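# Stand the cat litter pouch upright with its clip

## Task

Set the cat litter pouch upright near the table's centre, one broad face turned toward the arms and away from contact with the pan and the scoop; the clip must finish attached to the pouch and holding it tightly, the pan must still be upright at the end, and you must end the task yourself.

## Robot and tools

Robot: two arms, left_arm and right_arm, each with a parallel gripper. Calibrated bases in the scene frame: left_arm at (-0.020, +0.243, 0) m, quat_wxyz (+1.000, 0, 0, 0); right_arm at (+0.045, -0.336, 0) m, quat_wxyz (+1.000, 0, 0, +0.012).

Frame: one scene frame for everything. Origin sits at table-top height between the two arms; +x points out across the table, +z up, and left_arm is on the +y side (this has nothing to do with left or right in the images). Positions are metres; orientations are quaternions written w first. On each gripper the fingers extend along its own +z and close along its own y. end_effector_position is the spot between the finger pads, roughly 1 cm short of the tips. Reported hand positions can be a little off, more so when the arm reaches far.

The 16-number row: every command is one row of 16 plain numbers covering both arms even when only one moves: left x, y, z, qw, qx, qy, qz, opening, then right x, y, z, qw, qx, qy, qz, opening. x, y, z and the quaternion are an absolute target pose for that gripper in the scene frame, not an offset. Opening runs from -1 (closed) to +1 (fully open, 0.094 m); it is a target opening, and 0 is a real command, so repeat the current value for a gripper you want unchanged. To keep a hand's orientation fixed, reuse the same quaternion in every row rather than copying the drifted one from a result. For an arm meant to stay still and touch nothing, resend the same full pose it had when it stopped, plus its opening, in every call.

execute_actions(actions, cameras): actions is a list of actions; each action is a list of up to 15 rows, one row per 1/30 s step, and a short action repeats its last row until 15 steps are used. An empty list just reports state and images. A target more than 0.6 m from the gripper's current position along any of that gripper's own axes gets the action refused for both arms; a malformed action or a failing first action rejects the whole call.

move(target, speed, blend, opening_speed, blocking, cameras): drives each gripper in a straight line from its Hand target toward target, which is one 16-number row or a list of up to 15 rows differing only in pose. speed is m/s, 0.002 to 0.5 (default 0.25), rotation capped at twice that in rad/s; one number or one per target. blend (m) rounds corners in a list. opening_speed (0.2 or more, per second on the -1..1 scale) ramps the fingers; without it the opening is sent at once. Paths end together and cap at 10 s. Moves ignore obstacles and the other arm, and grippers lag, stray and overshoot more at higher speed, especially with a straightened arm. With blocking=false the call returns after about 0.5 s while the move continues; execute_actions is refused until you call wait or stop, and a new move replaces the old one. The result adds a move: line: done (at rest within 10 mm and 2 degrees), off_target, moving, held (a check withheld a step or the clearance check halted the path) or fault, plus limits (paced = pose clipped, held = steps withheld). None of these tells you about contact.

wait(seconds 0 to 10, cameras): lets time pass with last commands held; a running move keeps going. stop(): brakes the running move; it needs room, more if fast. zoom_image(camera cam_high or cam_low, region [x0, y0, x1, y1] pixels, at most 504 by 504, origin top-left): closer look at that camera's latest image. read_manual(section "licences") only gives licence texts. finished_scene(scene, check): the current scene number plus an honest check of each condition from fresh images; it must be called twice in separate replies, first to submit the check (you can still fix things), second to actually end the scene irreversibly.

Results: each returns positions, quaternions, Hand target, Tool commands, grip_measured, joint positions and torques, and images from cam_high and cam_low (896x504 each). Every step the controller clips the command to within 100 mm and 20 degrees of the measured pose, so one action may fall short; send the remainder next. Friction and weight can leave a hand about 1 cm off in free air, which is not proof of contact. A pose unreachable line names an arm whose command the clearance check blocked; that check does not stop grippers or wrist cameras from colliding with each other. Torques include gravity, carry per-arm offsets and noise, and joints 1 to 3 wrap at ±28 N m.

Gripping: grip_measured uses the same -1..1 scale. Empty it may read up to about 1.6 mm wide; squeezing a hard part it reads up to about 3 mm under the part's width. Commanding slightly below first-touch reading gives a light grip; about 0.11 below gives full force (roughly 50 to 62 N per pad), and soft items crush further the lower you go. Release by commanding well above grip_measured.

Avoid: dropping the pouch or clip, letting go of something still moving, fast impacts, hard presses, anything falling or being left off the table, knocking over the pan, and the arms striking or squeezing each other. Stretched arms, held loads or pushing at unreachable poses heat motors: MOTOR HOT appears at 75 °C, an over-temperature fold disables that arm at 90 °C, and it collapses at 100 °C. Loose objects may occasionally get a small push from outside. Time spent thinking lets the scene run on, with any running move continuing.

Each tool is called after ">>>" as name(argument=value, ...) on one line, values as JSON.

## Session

Scene 1 done. Now scene 2.

>>> execute_actions(actions=[])

>>> zoom_image(camera="cam_high", region=[260, 120, 680, 380])

>>> zoom_image(camera="cam_low", region=[200, 80, 700, 340])

Scene clock: 0.00 s.
left_arm: end_effector_position=(+0.1519, +0.5698, +0.2659) grip_measured=+1.000 end_effector_quat_wxyz=(+0.338, -0.338, +0.681, +0.554) | right_arm: end_effector_position=(+0.6353, -0.0179, +0.2438) grip_measured=+1.000 end_effector_quat_wxyz=(+0.546, -0.363, +0.743, -0.134)
Joint positions: left_arm=[0.766 1.104 0.682 0.213 -0.708 0.426 0.094] | right_arm=[0.557 2.307 2.156 -0.25 0.34 -0.554 0.094]
Joint velocities: left_arm=[-0.007 0.002 0.002 0.022 0.007 -0.037 0] | right_arm=[-0.002 -0.002 -0.007 -0.066 -0.007 -0.051 0]
Joint torques (N m): no reading
Motor temperatures (°C): left_arm=[29 30 33 29 28 30 28] | right_arm=[27 33 31 27 26 27 28]
Heat: left arm: 33 °C; right arm: 33 °C.
Hand target: left_arm +0.1513, +0.5695, +0.2713; +0.343, -0.341, +0.676, +0.555 | right_arm +0.6347, -0.0183, +0.2517; +0.552, -0.358, +0.742, -0.131
Tool commands: left_gripper/opening=+1.0 right_gripper/opening=+1.0

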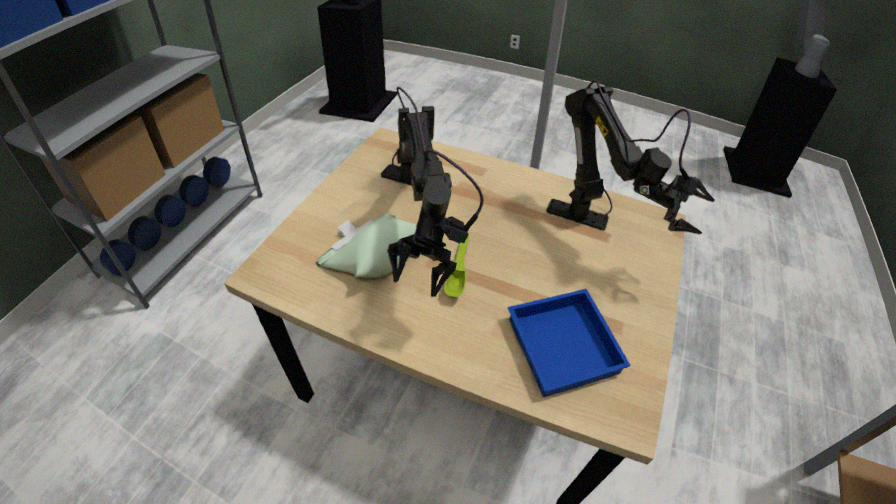

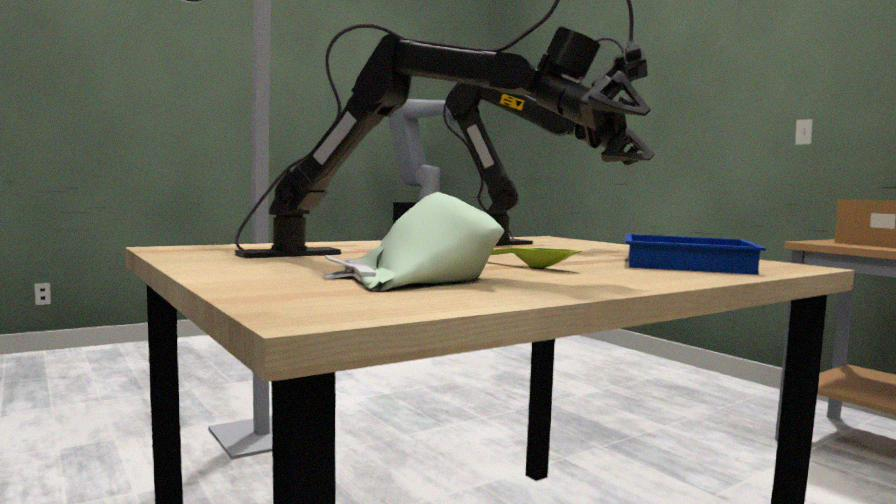

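Scaled by 1.200.

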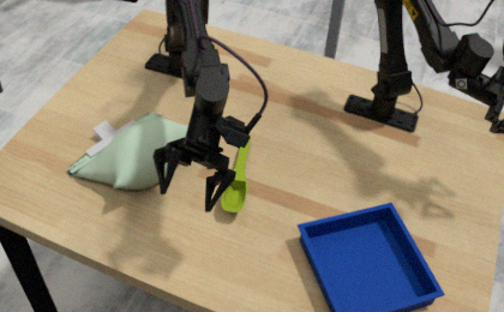

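Scaled by 1.008.

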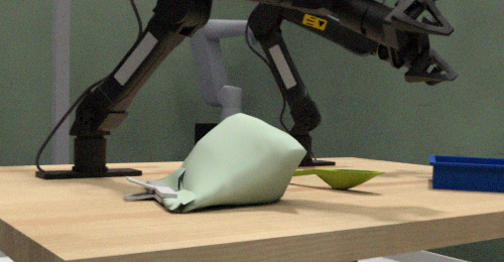

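>>> zoom_image(camera="cam_high", region=[300, 195, 480, 315])

>>> zoom_image(camera="cam_low", region=[310, 180, 600, 310])

Scaled by 2.800.

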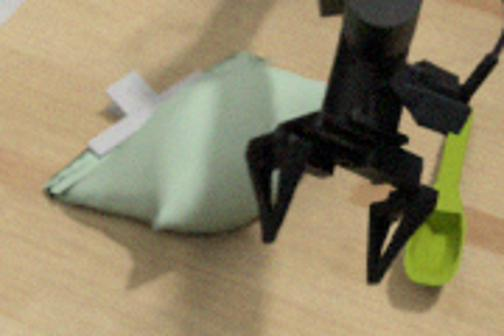

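Scaled by 1.738.

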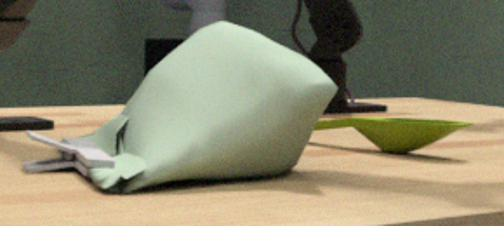

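>>> move(target=[[0.1513, 0.5695, 0.2713, 0.343, -0.341, 0.676, 0.555, 1.0, 0.56, -0.06, 0.33, 0.552, -0.358, 0.742, -0.131, 1.0], [0.1513, 0.5695, 0.2713, 0.343, -0.341, 0.676, 0.555, 1.0, 0.34, -0.18, 0.36, 0.4, -0.45, 0.78, -0.15, 1.0], [0.1513, 0.5695, 0.2713, 0.343, -0.341, 0.676, 0.555, 1.0, 0.22, -0.26, 0.30, 0.25, -0.55, 0.78, -0.15, 1.0]], speed=0.3, blend=0.04)

>>> zoom_image(camera="cam_high", region=[300, 195, 480, 315])

>>> zoom_image(camera="cam_low", region=[310, 180, 600, 310])

Scene clock: 9.23 s.
left_arm: end_effector_position=(+0.1519, +0.5698, +0.2659) grip_measured=+1.000 end_effector_quat_wxyz=(+0.338, -0.338, +0.681, +0.554) | right_arm: end_effector_position=(+0.2204, -0.2534, +0.3037) grip_measured=+1.000 end_effector_quat_wxyz=(+0.265, -0.544, +0.782, -0.148)
Joint positions: left_arm=[0.766 1.104 0.682 0.213 -0.708 0.426 0.094] | right_arm=[0.747 1.013 1.501 -1.552 0.368 -0.542 0.094]
Joint velocities: left_arm=[-0.002 -0.022 0.002 -0.007 0.037 -0.066 0] | right_arm=[0.007 -0.007 0.017 -0.022 -0.037 0.007 0]
Joint torques (N m): left_arm=[-0.08 -3.04 7.91 1.9 -0.12 -0.05] | right_arm=[0.75 -0.62 3.99 0.92 0.07 0.07]
Motor temperatures (°C): left_arm=[29 30 36 31 28 30 28] | right_arm=[27 40 33 30 26 27 28]
Heat: left arm: 36 °C; right arm: 40 °C.
Hand target: left_arm +0.1514, +0.5696, +0.2713; +0.343, -0.341, +0.676, +0.555 | right_arm +0.2165, -0.2531, +0.2989; +0.258, -0.548, +0.782, -0.143
Off the commanded pose: left_arm 0.005 m, 1 deg | right_arm 0.008 m, 2 deg.
joint sent to its limit (right arm) — joint 4 (wrist pitch), lower limit. The joint targets are off in position, not in orientation.
move: done

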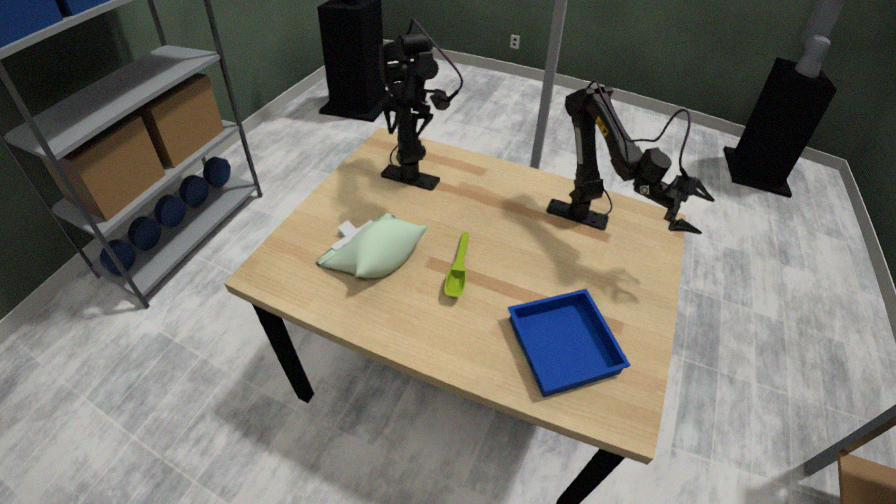

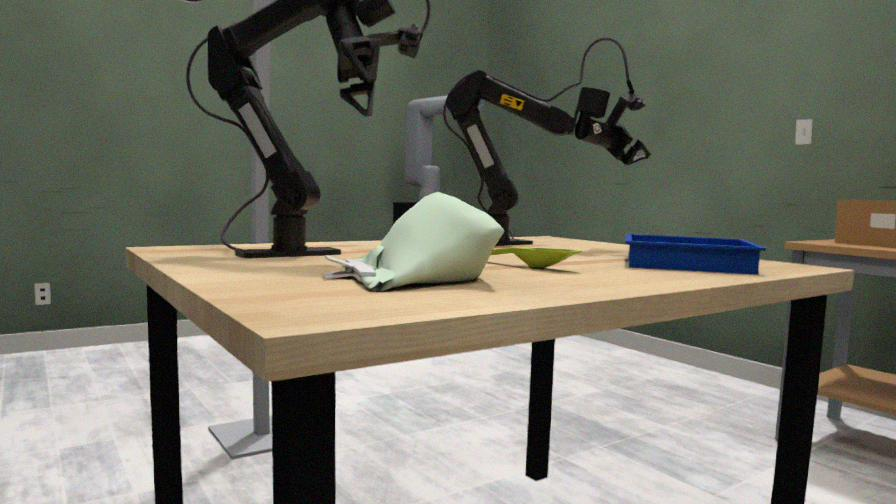

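Scaled by 2.800.

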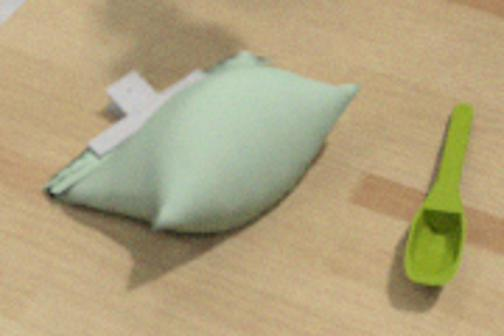

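Scaled by 1.738.

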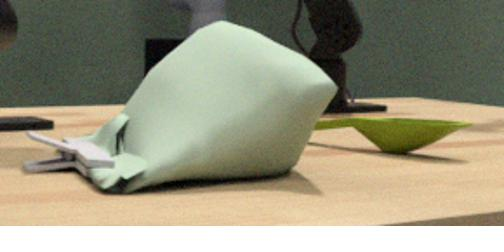

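>>> zoom_image(camera="cam_high", region=[310, 205, 440, 285])

>>> zoom_image(camera="cam_low", region=[320, 185, 520, 300])

Scaled by 3.877.

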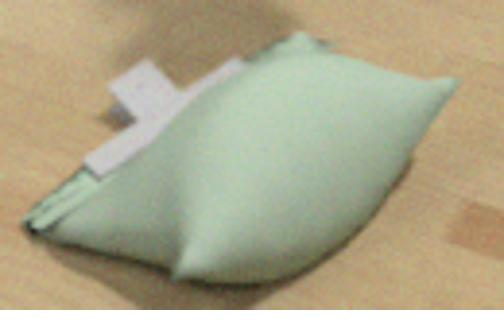

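Scaled by 2.520.

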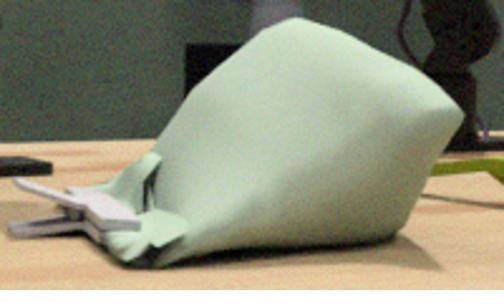

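>>> move(target=[[0.30, 0.10, 0.22, 0.0, -0.1045, 0.9945, 0.0, 0.4, 0.2204, -0.2534, 0.3037, 0.265, -0.544, 0.782, -0.148, 0.4], [0.322, -0.037, 0.10, 0.0, -0.1045, 0.9945, 0.0, 0.4, 0.2204, -0.2534, 0.3037, 0.265, -0.544, 0.782, -0.148, 0.4]], speed=0.3, blend=0.05)

>>> zoom_image(camera="cam_high", region=[380, 150, 580, 310])

>>> zoom_image(camera="cam_low", region=[420, 130, 640, 290])

Scene clock: 20.97 s.
left_arm: end_effector_position=(+0.3020, -0.0358, +0.1024) grip_measured=+0.401 end_effector_quat_wxyz=(-0.021, -0.114, +0.993, +0.021) | right_arm: end_effector_position=(+0.2203, -0.2534, +0.3037) grip_measured=+0.402 end_effector_quat_wxyz=(+0.265, -0.544, +0.782, -0.148)
Joint positions: left_arm=[-0.715 2.27 2.147 -1.508 0.003 -0.943 0.066] | right_arm=[0.747 1.013 1.501 -1.552 0.367 -0.542 0.066]
Joint velocities: left_arm=[-0.022 -0.007 -0.012 0.037 -0.022 0.007 0.001] | right_arm=[0.002 0.012 -0.007 0.007 -0.022 0.051 -0.001]
Joint torques (N m): left_arm=[0.38 -10.39 7.98 0.36 -0.07 0.01] | right_arm=[-0.12 -0.31 5.31 0.96 0.2 -0.03]
Motor temperatures (°C): left_arm=[29 31 37 32 28 30 28] | right_arm=[27 37 33 30 26 27 28]
Heat: left arm: 37 °C; right arm: 37 °C.
Hand target: left_arm +0.3087, -0.0380, +0.1029; -0.013, -0.119, +0.993, +0.016 | right_arm +0.2204, -0.2534, +0.3037; +0.265, -0.544, +0.782, -0.148
Off the commanded pose: left_arm 0.020 m, 4 deg | right_arm 0.000 m, 0 deg.
move: off_target (left_arm)

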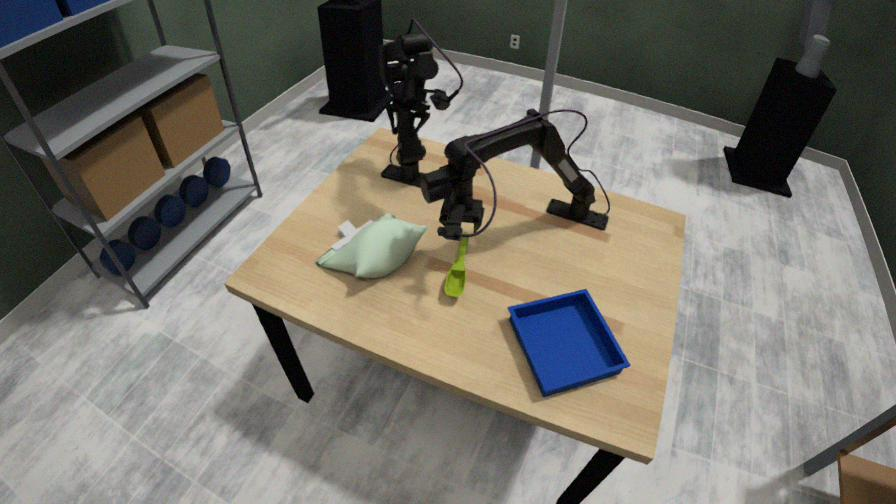

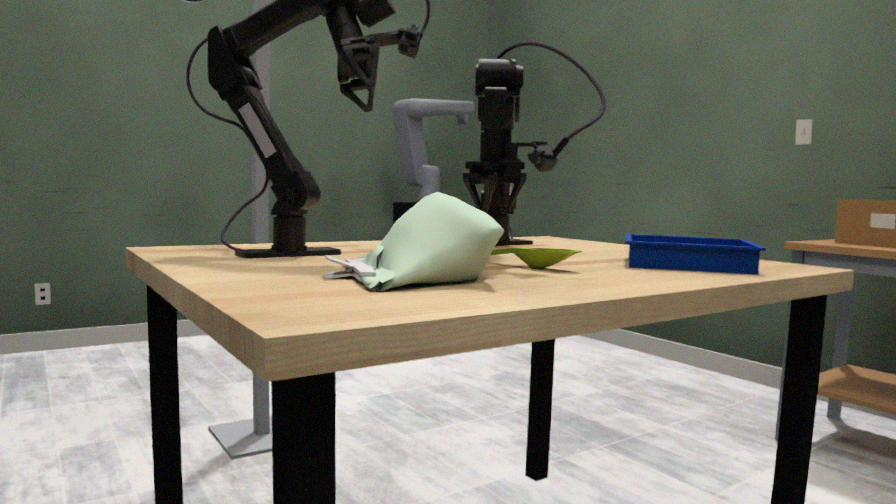

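Scaled by 2.520.

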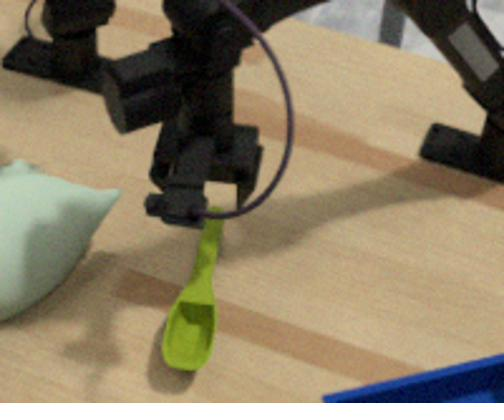

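Scaled by 2.291.

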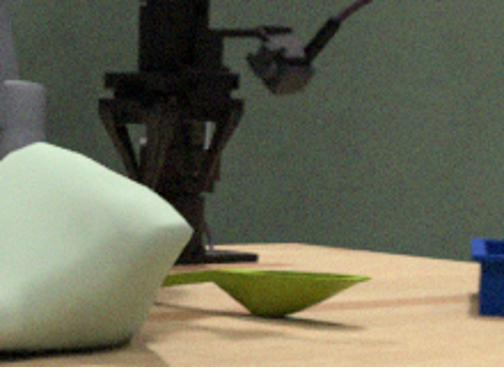

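>>> move(target=[0.318, -0.040, 0.024, 0.0, -0.1045, 0.9945, 0.0, 0.4, 0.2204, -0.2534, 0.3037, 0.265, -0.544, 0.782, -0.148, 0.4], speed=0.12)

>>> zoom_image(camera="cam_high", region=[380, 150, 580, 310])

>>> zoom_image(camera="cam_low", region=[420, 130, 640, 290])

Scene clock: 22.60 s.
left_arm: end_effector_position=(+0.3156, -0.0420, +0.0300) grip_measured=+0.401 end_effector_quat_wxyz=(+0.001, -0.103, +0.995, -0.003) | right_arm: end_effector_position=(+0.2203, -0.2534, +0.3037) grip_measured=+0.402 end_effector_quat_wxyz=(+0.265, -0.544, +0.782, -0.148)
Joint positions: left_arm=[-0.705 2.27 1.861 -1.156 0.003 -0.912 0.066] | right_arm=[0.747 1.013 1.501 -1.552 0.367 -0.542 0.066]
Joint velocities: left_arm=[-0.012 0.002 -0.007 -0.022 -0.037 -0.007 0] | right_arm=[0.022 0.002 0.007 -0.022 -0.007 -0.022 0.001]
Joint torques (N m): left_arm=[0.58 -10.61 5.44 0.54 -0.03 0.07] | right_arm=[-0.09 -0.28 4.98 0.99 0.18 -0.01]
Motor temperatures (°C): left_arm=[29 32 37 32 28 30 28] | right_arm=[27 37 33 30 26 27 28]
Heat: left arm: 37 °C; right arm: 37 °C.
Hand target: left_arm +0.3172, -0.0395, +0.0237; +0.000, -0.104, +0.995, -0.001 | right_arm +0.2204, -0.2534, +0.3037; +0.265, -0.544, +0.782, -0.148
Off the commanded pose: left_arm 0.007 m, 0 deg | right_arm 0.000 m, 0 deg.
move: done

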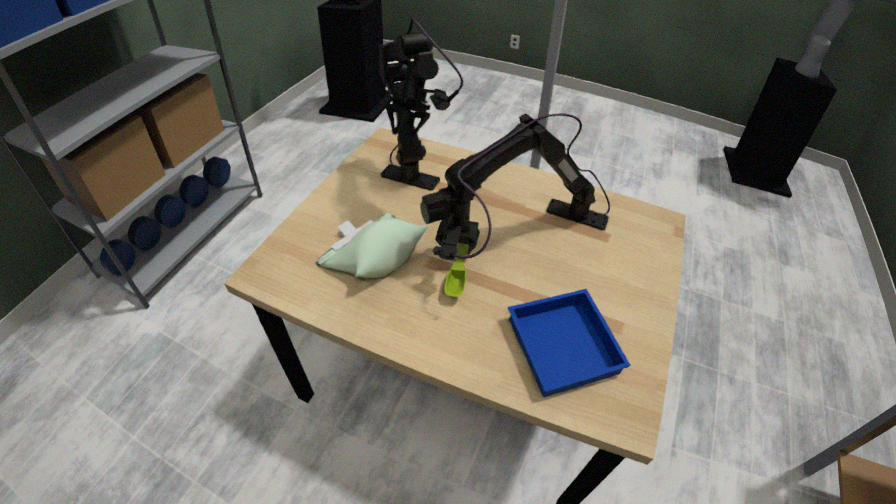

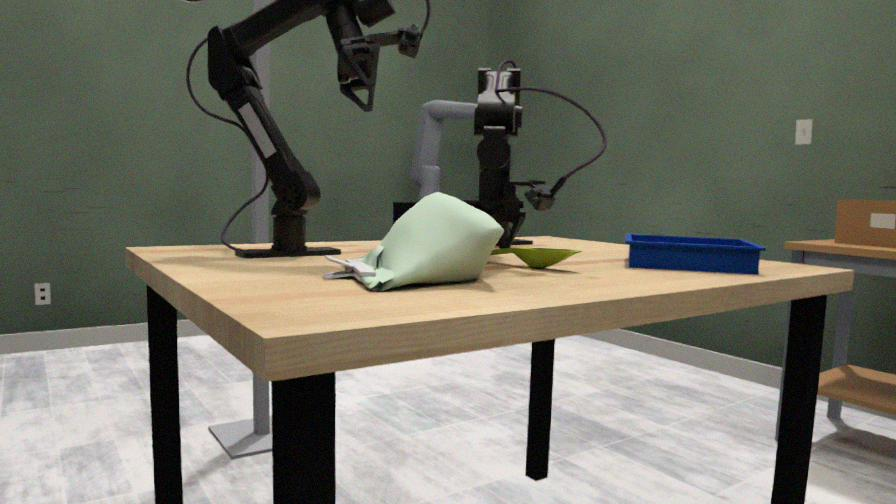

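Scaled by 2.520.

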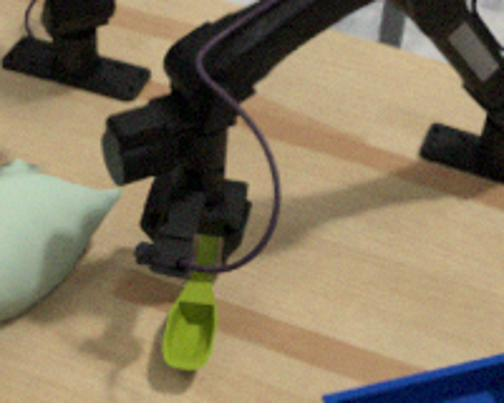

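Scaled by 2.291.

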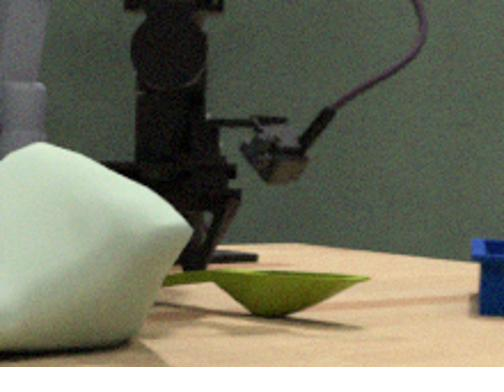

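>>> move(target=[0.318, -0.040, 0.024, 0.0, -0.1045, 0.9945, 0.0, -0.8, 0.2204, -0.2534, 0.3037, 0.265, -0.544, 0.782, -0.148, 0.4], speed=0.1, opening_speed=1.2, cameras=["cam_high"])

Scene clock: 23.90 s.
left_arm: end_effector_position=(+0.3158, -0.0424, +0.0300) grip_measured=-0.581 end_effector_quat_wxyz=(+0.001, -0.103, +0.995, -0.004) | right_arm: end_effector_position=(+0.2203, -0.2534, +0.3037) grip_measured=+0.402 end_effector_quat_wxyz=(+0.265, -0.544, +0.782, -0.148)
Joint positions: left_arm=[-0.705 2.27 1.861 -1.154 0.004 -0.911 0.02] | right_arm=[0.747 1.013 1.501 -1.552 0.367 -0.542 0.066]
Joint velocities: left_arm=[-0.012 -0.027 0.007 -0.037 0.051 -0.066 0.001] | right_arm=[-0.012 -0.012 -0.002 0.022 -0.037 -0.037 -0.001]
Joint torques (N m): left_arm=[0.44 -10.26 6.08 0.5 -0.05 0.05] | right_arm=[-0.16 -0.14 4.82 0.99 0.19 0]
Motor temperatures (°C): left_arm=[29 32 37 32 28 30 28] | right_arm=[27 37 33 30 26 27 28]
Heat: left arm: 37 °C; right arm: 37 °C.
Hand target: left_arm +0.3179, -0.0400, +0.0241; +0.000, -0.105, +0.995, +0.000 | right_arm +0.2204, -0.2534, +0.3037; +0.265, -0.544, +0.782, -0.148
Off the commanded pose: left_arm 0.007 m, 1 deg | right_arm 0.000 m, 0 deg.
move: done
Images, in order (width x height): cam_high 896x504.

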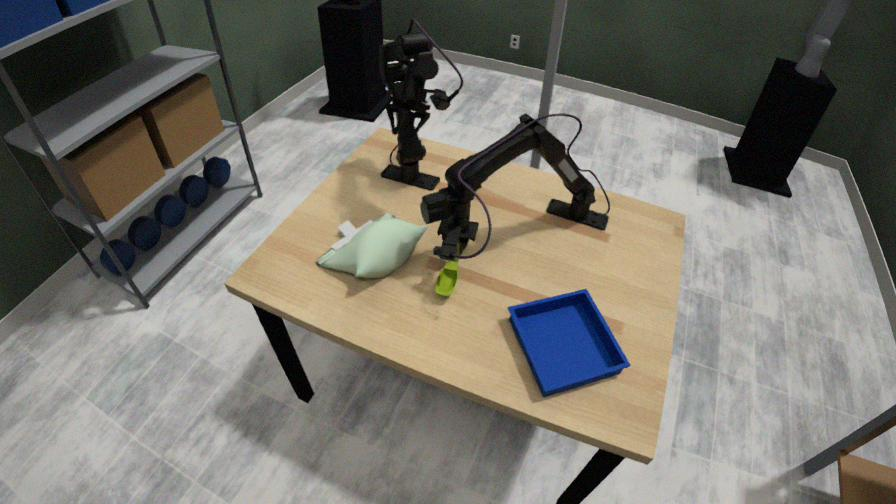

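>>> move(target=[[0.31, -0.01, 0.13, 0.0, -0.1736, 0.9848, 0.0, -0.8, 0.2204, -0.2534, 0.3037, 0.265, -0.544, 0.782, -0.148, 0.4], [0.24, 0.20, 0.14, 0.0, -0.342, 0.9397, 0.0, -0.8, 0.2204, -0.2534, 0.3037, 0.265, -0.544, 0.782, -0.148, 0.4], [0.17, 0.31, 0.07, 0.0, -0.4226, 0.9063, 0.0, -0.8, 0.2204, -0.2534, 0.3037, 0.265, -0.544, 0.782, -0.148, 0.4]], speed=0.2, blend=0.03)

>>> zoom_image(camera="cam_high", region=[480, 120, 680, 320])

>>> zoom_image(camera="cam_low", region=[440, 130, 700, 290])

Scene clock: 27.43 s.
left_arm: end_effector_position=(+0.1724, +0.3043, +0.0706) grip_measured=-0.581 end_effector_quat_wxyz=(-0.018, -0.423, +0.906, -0.012) | right_arm: end_effector_position=(+0.2203, -0.2534, +0.3037) grip_measured=+0.402 end_effector_quat_wxyz=(+0.265, -0.544, +0.782, -0.148)
Joint positions: left_arm=[0.331 1.359 0.887 -1.131 0.028 -0.542 0.02] | right_arm=[0.747 1.013 1.501 -1.552 0.367 -0.542 0.066]
Joint velocities: left_arm=[-0.007 -0.022 0.002 -0.037 0.022 0.007 0.001] | right_arm=[0.007 -0.012 0.012 -0.051 0.051 0.081 0]
Joint torques (N m): left_arm=[0.25 -5.27 5.2 0.53 0.08 0.07] | right_arm=[-0.05 -0.23 4.81 1 0.16 0.02]
Motor temperatures (°C): left_arm=[29 33 37 32 28 30 28] | right_arm=[27 36 33 30 26 27 28]
Heat: left arm: 37 °C; right arm: 36 °C.
Hand target: left_arm +0.1749, +0.3058, +0.0728; -0.001, -0.423, +0.906, -0.015 | right_arm +0.2204, -0.2534, +0.3037; +0.265, -0.544, +0.782, -0.148
Off the commanded pose: left_arm 0.006 m, 2 deg | right_arm 0.000 m, 0 deg.
move: done

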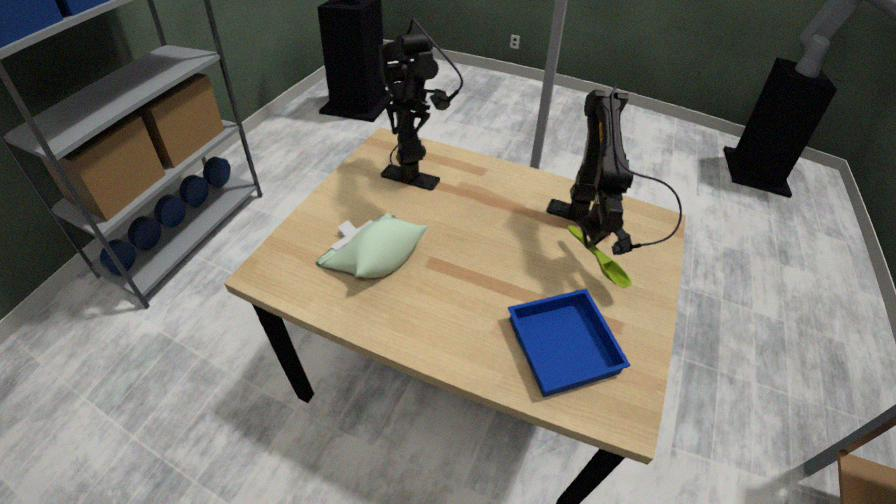

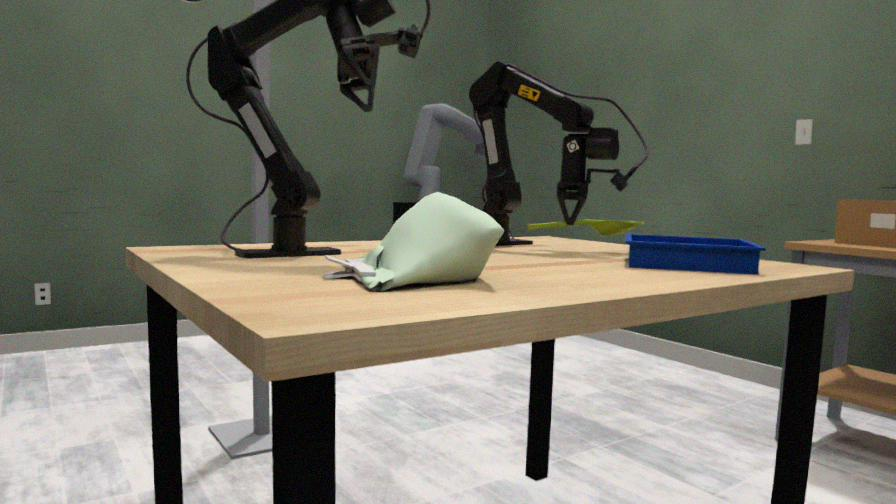

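Scaled by 2.520.

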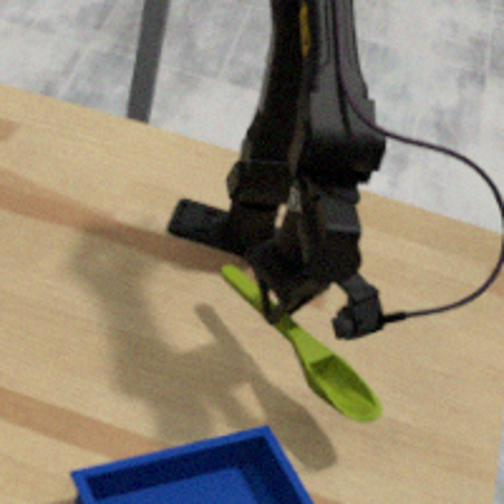

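Scaled by 1.938.

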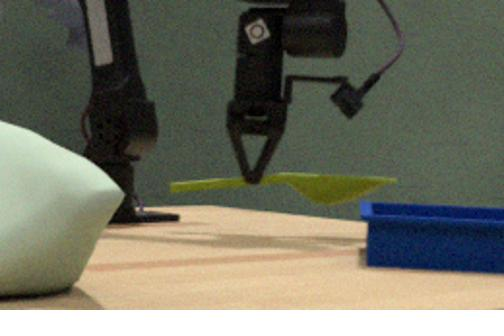

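>>> move(target=[0.175, 0.306, 0.027, 0.0, -0.4226, 0.9063, 0.0, -0.8, 0.2204, -0.2534, 0.3037, 0.265, -0.544, 0.782, -0.148, 0.4], speed=0.06, cameras=["cam_low"])

>>> zoom_image(camera="cam_low", region=[440, 130, 700, 290])

Scene clock: 29.07 s.
left_arm: end_effector_position=(+0.1737, +0.3045, +0.0298) grip_measured=-0.581 end_effector_quat_wxyz=(-0.003, -0.423, +0.906, -0.006) | right_arm: end_effector_position=(+0.2203, -0.2534, +0.3037) grip_measured=+0.402 end_effector_quat_wxyz=(+0.265, -0.544, +0.782, -0.148)
Joint positions: left_arm=[0.317 1.391 0.743 -0.926 0.013 -0.557 0.02] | right_arm=[0.747 1.013 1.501 -1.552 0.367 -0.542 0.066]
Joint velocities: left_arm=[-0.007 0.002 -0.022 -0.051 -0.081 -0.051 0.001] | right_arm=[0.007 -0.002 0.012 0.022 -0.022 -0.022 -0.001]
Joint torques (N m): left_arm=[-0.38 -3.02 5.15 0.58 -0.13 -0.06] | right_arm=[0.03 0.14 5.08 1.03 0.15 -0.04]
Motor temperatures (°C): left_arm=[29 33 37 32 28 30 28] | right_arm=[27 36 33 30 26 27 28]
Heat: left arm: 37 °C; right arm: 36 °C.
Hand target: left_arm +0.1744, +0.3059, +0.0269; +0.000, -0.422, +0.906, +0.000 | right_arm +0.2204, -0.2534, +0.3037; +0.265, -0.544, +0.782, -0.148
Off the commanded pose: left_arm 0.003 m, 1 deg | right_arm 0.000 m, 0 deg.
move: done
Images, in order (width x height): cam_low 896x504.

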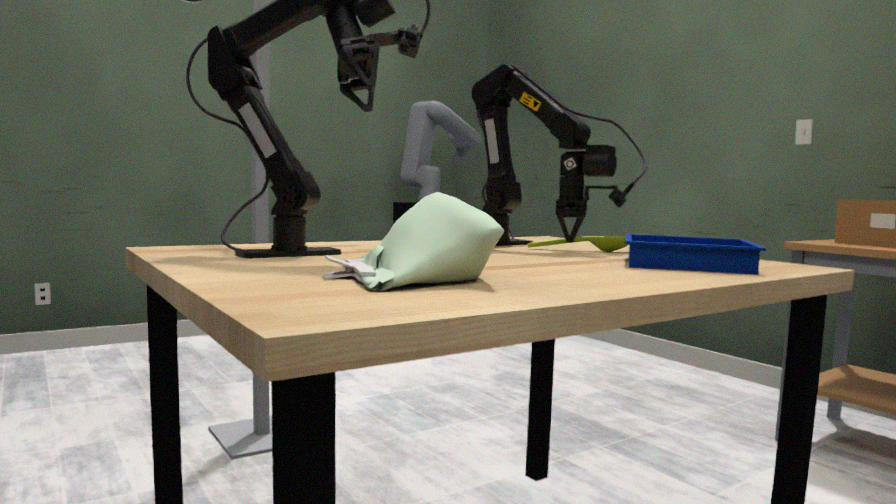

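Scaled by 1.938.

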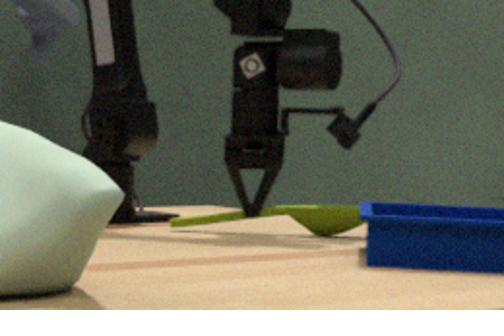

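>>> move(target=[0.175, 0.306, 0.024, 0.0, -0.4226, 0.9063, 0.0, 0.0, 0.2204, -0.2534, 0.3037, 0.265, -0.544, 0.782, -0.148, 0.4], speed=0.05, opening_speed=0.8, cameras=["cam_low"])

>>> zoom_image(camera="cam_low", region=[440, 130, 700, 290])

Scene clock: 30.47 s.
left_arm: end_effector_position=(+0.1770, +0.3060, +0.0288) grip_measured=-0.001 end_effector_quat_wxyz=(+0.003, -0.423, +0.906, -0.006) | right_arm: end_effector_position=(+0.2203, -0.2534, +0.3037) grip_measured=+0.402 end_effector_quat_wxyz=(+0.265, -0.544, +0.782, -0.148)
Joint positions: left_arm=[0.317 1.397 0.743 -0.91 0.011 -0.557 0.047] | right_arm=[0.747 1.013 1.501 -1.552 0.367 -0.542 0.066]
Joint velocities: left_arm=[-0.007 -0.012 -0.022 0.037 0.007 -0.007 0] | right_arm=[-0.007 -0.007 0.002 -0.139 -0.066 0.037 0]
Joint torques (N m): left_arm=[-0.49 -2.89 4.7 0.6 -0.12 -0.07] | right_arm=[0.05 -0.14 4.86 0.98 0.16 -0.04]
Motor temperatures (°C): left_arm=[29 32 36 31 28 30 28] | right_arm=[27 36 33 30 26 27 28]
Heat: left arm: 36 °C; right arm: 36 °C.
Hand target: left_arm +0.1747, +0.3060, +0.0240; +0.000, -0.422, +0.906, +0.000 | right_arm +0.2204, -0.2534, +0.3037; +0.265, -0.544, +0.782, -0.148
Off the commanded pose: left_arm 0.005 m, 1 deg | right_arm 0.000 m, 0 deg.
move: done
Images, in order (width x height): cam_low 896x504.

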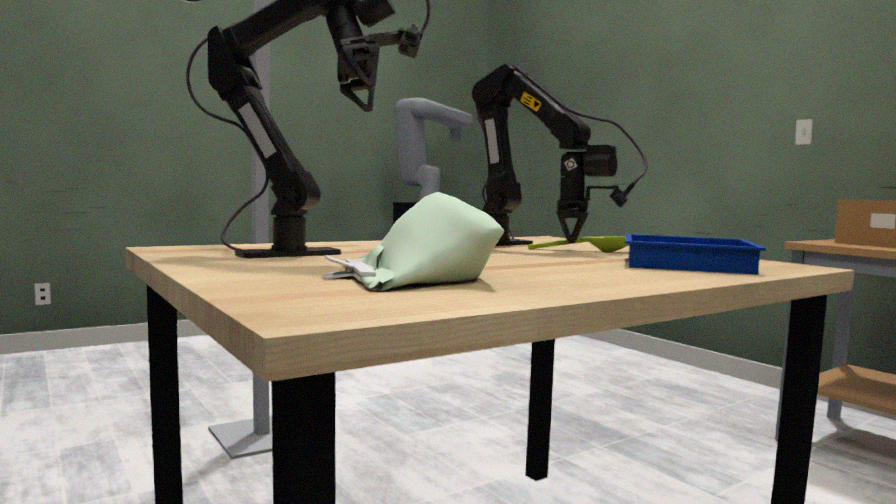

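Scaled by 1.938.

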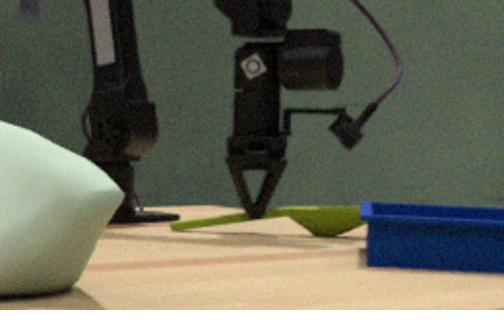

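>>> move(target=[[0.18, 0.29, 0.13, 0.0, -0.4226, 0.9063, 0.0, 0.0, 0.2204, -0.2534, 0.3037, 0.265, -0.544, 0.782, -0.148, 0.4], [0.24, 0.02, 0.16, 0.13, -0.35, 0.87, -0.32, 0.0, 0.2204, -0.2534, 0.3037, 0.265, -0.544, 0.782, -0.148, 0.4], [0.255, -0.110, 0.118, 0.1767, -0.3394, 0.8195, -0.4266, 0.0, 0.2204, -0.2534, 0.3037, 0.265, -0.544, 0.782, -0.148, 0.4]], speed=0.25, blend=0.03)

>>> zoom_image(camera="cam_high", region=[340, 170, 500, 290])

>>> zoom_image(camera="cam_low", region=[340, 140, 600, 300])

Scene clock: 34.43 s.
left_arm: end_effector_position=(+0.2523, -0.1091, +0.1216) grip_measured=-0.001 end_effector_quat_wxyz=(+0.169, -0.329, +0.827, -0.424) | right_arm: end_effector_position=(+0.2203, -0.2534, +0.3037) grip_measured=+0.402 end_effector_quat_wxyz=(+0.265, -0.544, +0.782, -0.148)
Joint positions: left_arm=[-0.963 1.57 0.854 0.088 -0.122 -1.658 0.047] | right_arm=[0.747 1.013 1.501 -1.552 0.367 -0.542 0.066]
Joint velocities: left_arm=[0.002 -0.017 0.002 -0.007 -0.022 -0.066 0.001] | right_arm=[-0.007 -0.002 -0.027 -0.022 -0.037 0.037 0]
Joint torques (N m): left_arm=[-0.14 -5.01 6.06 1.83 -0.21 0.02] | right_arm=[0.02 -0.08 4.9 0.99 0.17 0.02]
Motor temperatures (°C): left_arm=[29 32 36 32 28 30 28] | right_arm=[27 35 33 31 26 27 28]
Heat: left arm: 36 °C; right arm: 35 °C.
Hand target: left_arm +0.2522, -0.1060, +0.1123; +0.173, -0.331, +0.830, -0.414 | right_arm +0.2204, -0.2534, +0.3037; +0.265, -0.544, +0.782, -0.148
Off the commanded pose: left_arm 0.005 m, 2 deg | right_arm 0.000 m, 0 deg.
move: done

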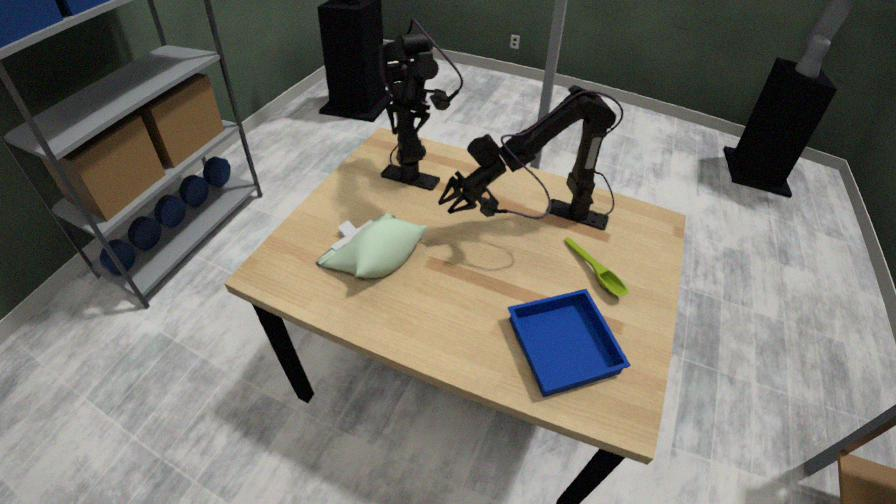

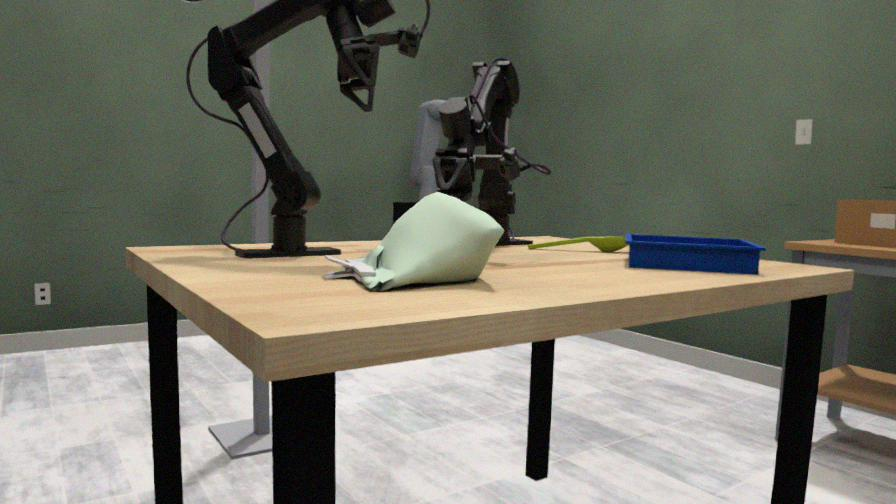

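Scaled by 3.150.

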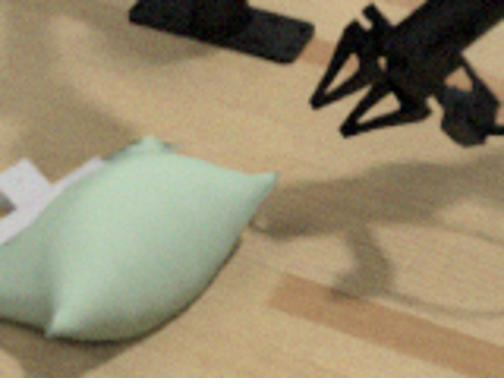

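Scaled by 1.938.

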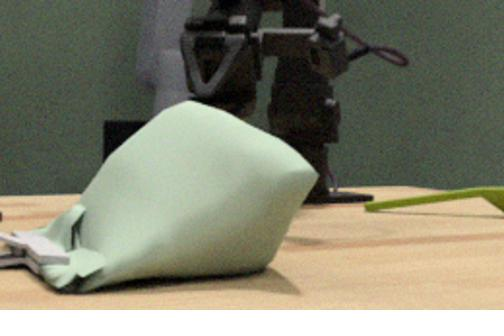

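>>> move(target=[0.310, -0.166, 0.059, 0.1767, -0.3394, 0.8195, -0.4266, 0.0, 0.2204, -0.2534, 0.3037, 0.265, -0.544, 0.782, -0.148, 0.4], speed=0.08)

>>> zoom_image(camera="cam_high", region=[340, 170, 500, 290])

>>> zoom_image(camera="cam_low", region=[340, 140, 600, 300])

Scene clock: 36.63 s.
left_arm: end_effector_position=(+0.3015, -0.1626, +0.0562) grip_measured=-0.001 end_effector_quat_wxyz=(+0.171, -0.337, +0.824, -0.423) | right_arm: end_effector_position=(+0.2203, -0.2534, +0.3037) grip_measured=+0.402 end_effector_quat_wxyz=(+0.265, -0.544, +0.782, -0.148)
Joint positions: left_arm=[-0.943 1.967 1.037 0.301 -0.118 -1.659 0.047] | right_arm=[0.747 1.013 1.501 -1.552 0.367 -0.542 0.066]
Joint velocities: left_arm=[0.012 0.007 0.002 -0.022 0.022 0.037 0.001] | right_arm=[0.007 -0.002 -0.022 -0.051 -0.022 0.037 -0.001]
Joint torques (N m): left_arm=[0.51 -7.8 8.4 1.93 -0.11 0.01] | right_arm=[-0.03 -0.21 5.12 1.02 0.2 0.01]
Motor temperatures (°C): left_arm=[29 32 37 32 28 30 28] | right_arm=[27 35 34 31 26 27 28]
Heat: left arm: 37 °C; right arm: 35 °C.
Hand target: left_arm +0.3089, -0.1656, +0.0580; +0.176, -0.339, +0.820, -0.427 | right_arm +0.2204, -0.2534, +0.3037; +0.265, -0.544, +0.782, -0.148
Off the commanded pose: left_arm 0.010 m, 1 deg | right_arm 0.000 m, 0 deg.
move: done

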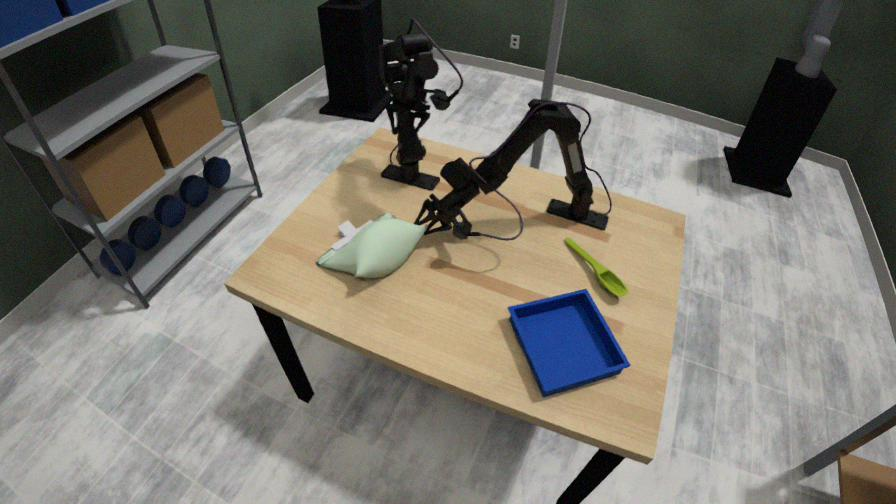

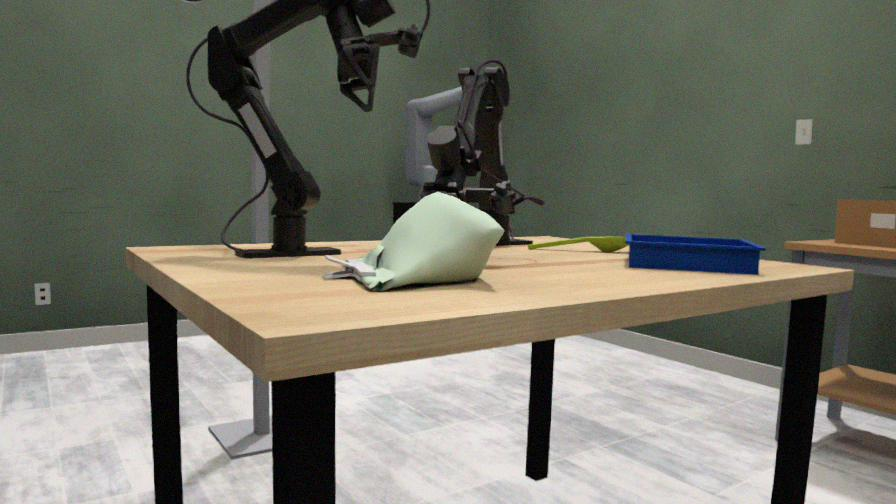

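Scaled by 3.150.

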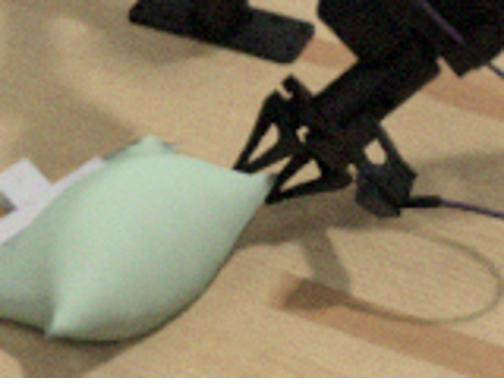

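Scaled by 1.938.

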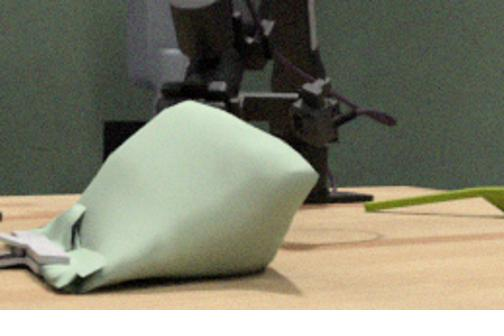

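>>> move(target=[0.321, -0.177, 0.056, 0.1767, -0.3394, 0.8195, -0.4266, 0.0, 0.2204, -0.2534, 0.3037, 0.265, -0.544, 0.782, -0.148, 0.4], speed=0.06)

>>> zoom_image(camera="cam_high", region=[380, 190, 460, 260])

Scene clock: 37.80 s.
left_arm: end_effector_position=(+0.3114, -0.1796, +0.0612) grip_measured=-0.001 end_effector_quat_wxyz=(+0.169, -0.333, +0.819, -0.435) | right_arm: end_effector_position=(+0.2203, -0.2534, +0.3037) grip_measured=+0.402 end_effector_quat_wxyz=(+0.265, -0.544, +0.782, -0.148)
Joint positions: left_arm=[-0.943 2.016 1.111 0.302 -0.107 -1.659 0.047] | right_arm=[0.747 1.013 1.501 -1.552 0.367 -0.542 0.066]
Joint velocities: left_arm=[0.022 -0.002 -0.022 -0.007 -0.022 -0.051 0.002] | right_arm=[0.012 0.012 -0.022 -0.022 -0.037 -0.066 0]
Joint torques (N m): left_arm=[1.16 -7.95 8.29 1.77 -0.13 0.05] | right_arm=[0.13 -0.02 4.89 0.99 0.2 0]
Motor temperatures (°C): left_arm=[29 33 37 32 28 30 28] | right_arm=[27 35 34 31 26 27 28]
Heat: left arm: 37 °C; right arm: 35 °C.
Hand target: left_arm +0.3206, -0.1770, +0.0559; +0.176, -0.339, +0.819, -0.427 | right_arm +0.2204, -0.2534, +0.3037; +0.265, -0.544, +0.782, -0.148
Off the commanded pose: left_arm 0.011 m, 1 deg | right_arm 0.000 m, 0 deg.
move: off_target (left_arm)

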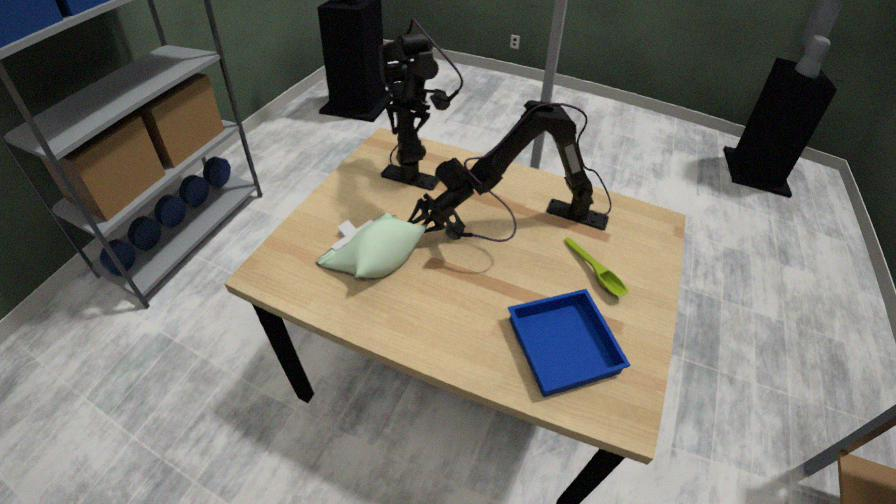

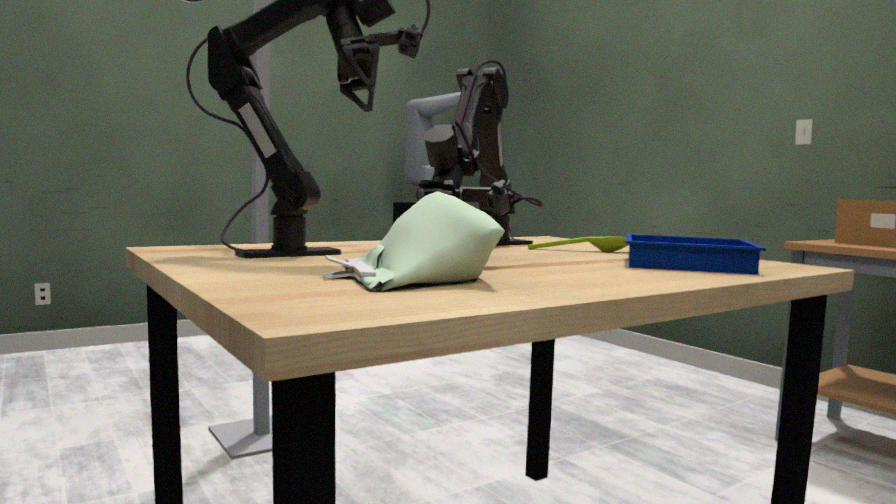

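Scaled by 6.300.

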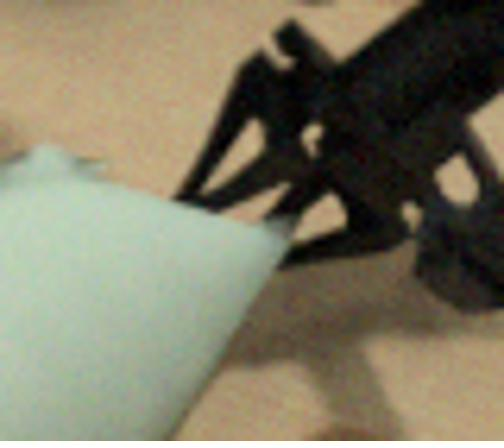

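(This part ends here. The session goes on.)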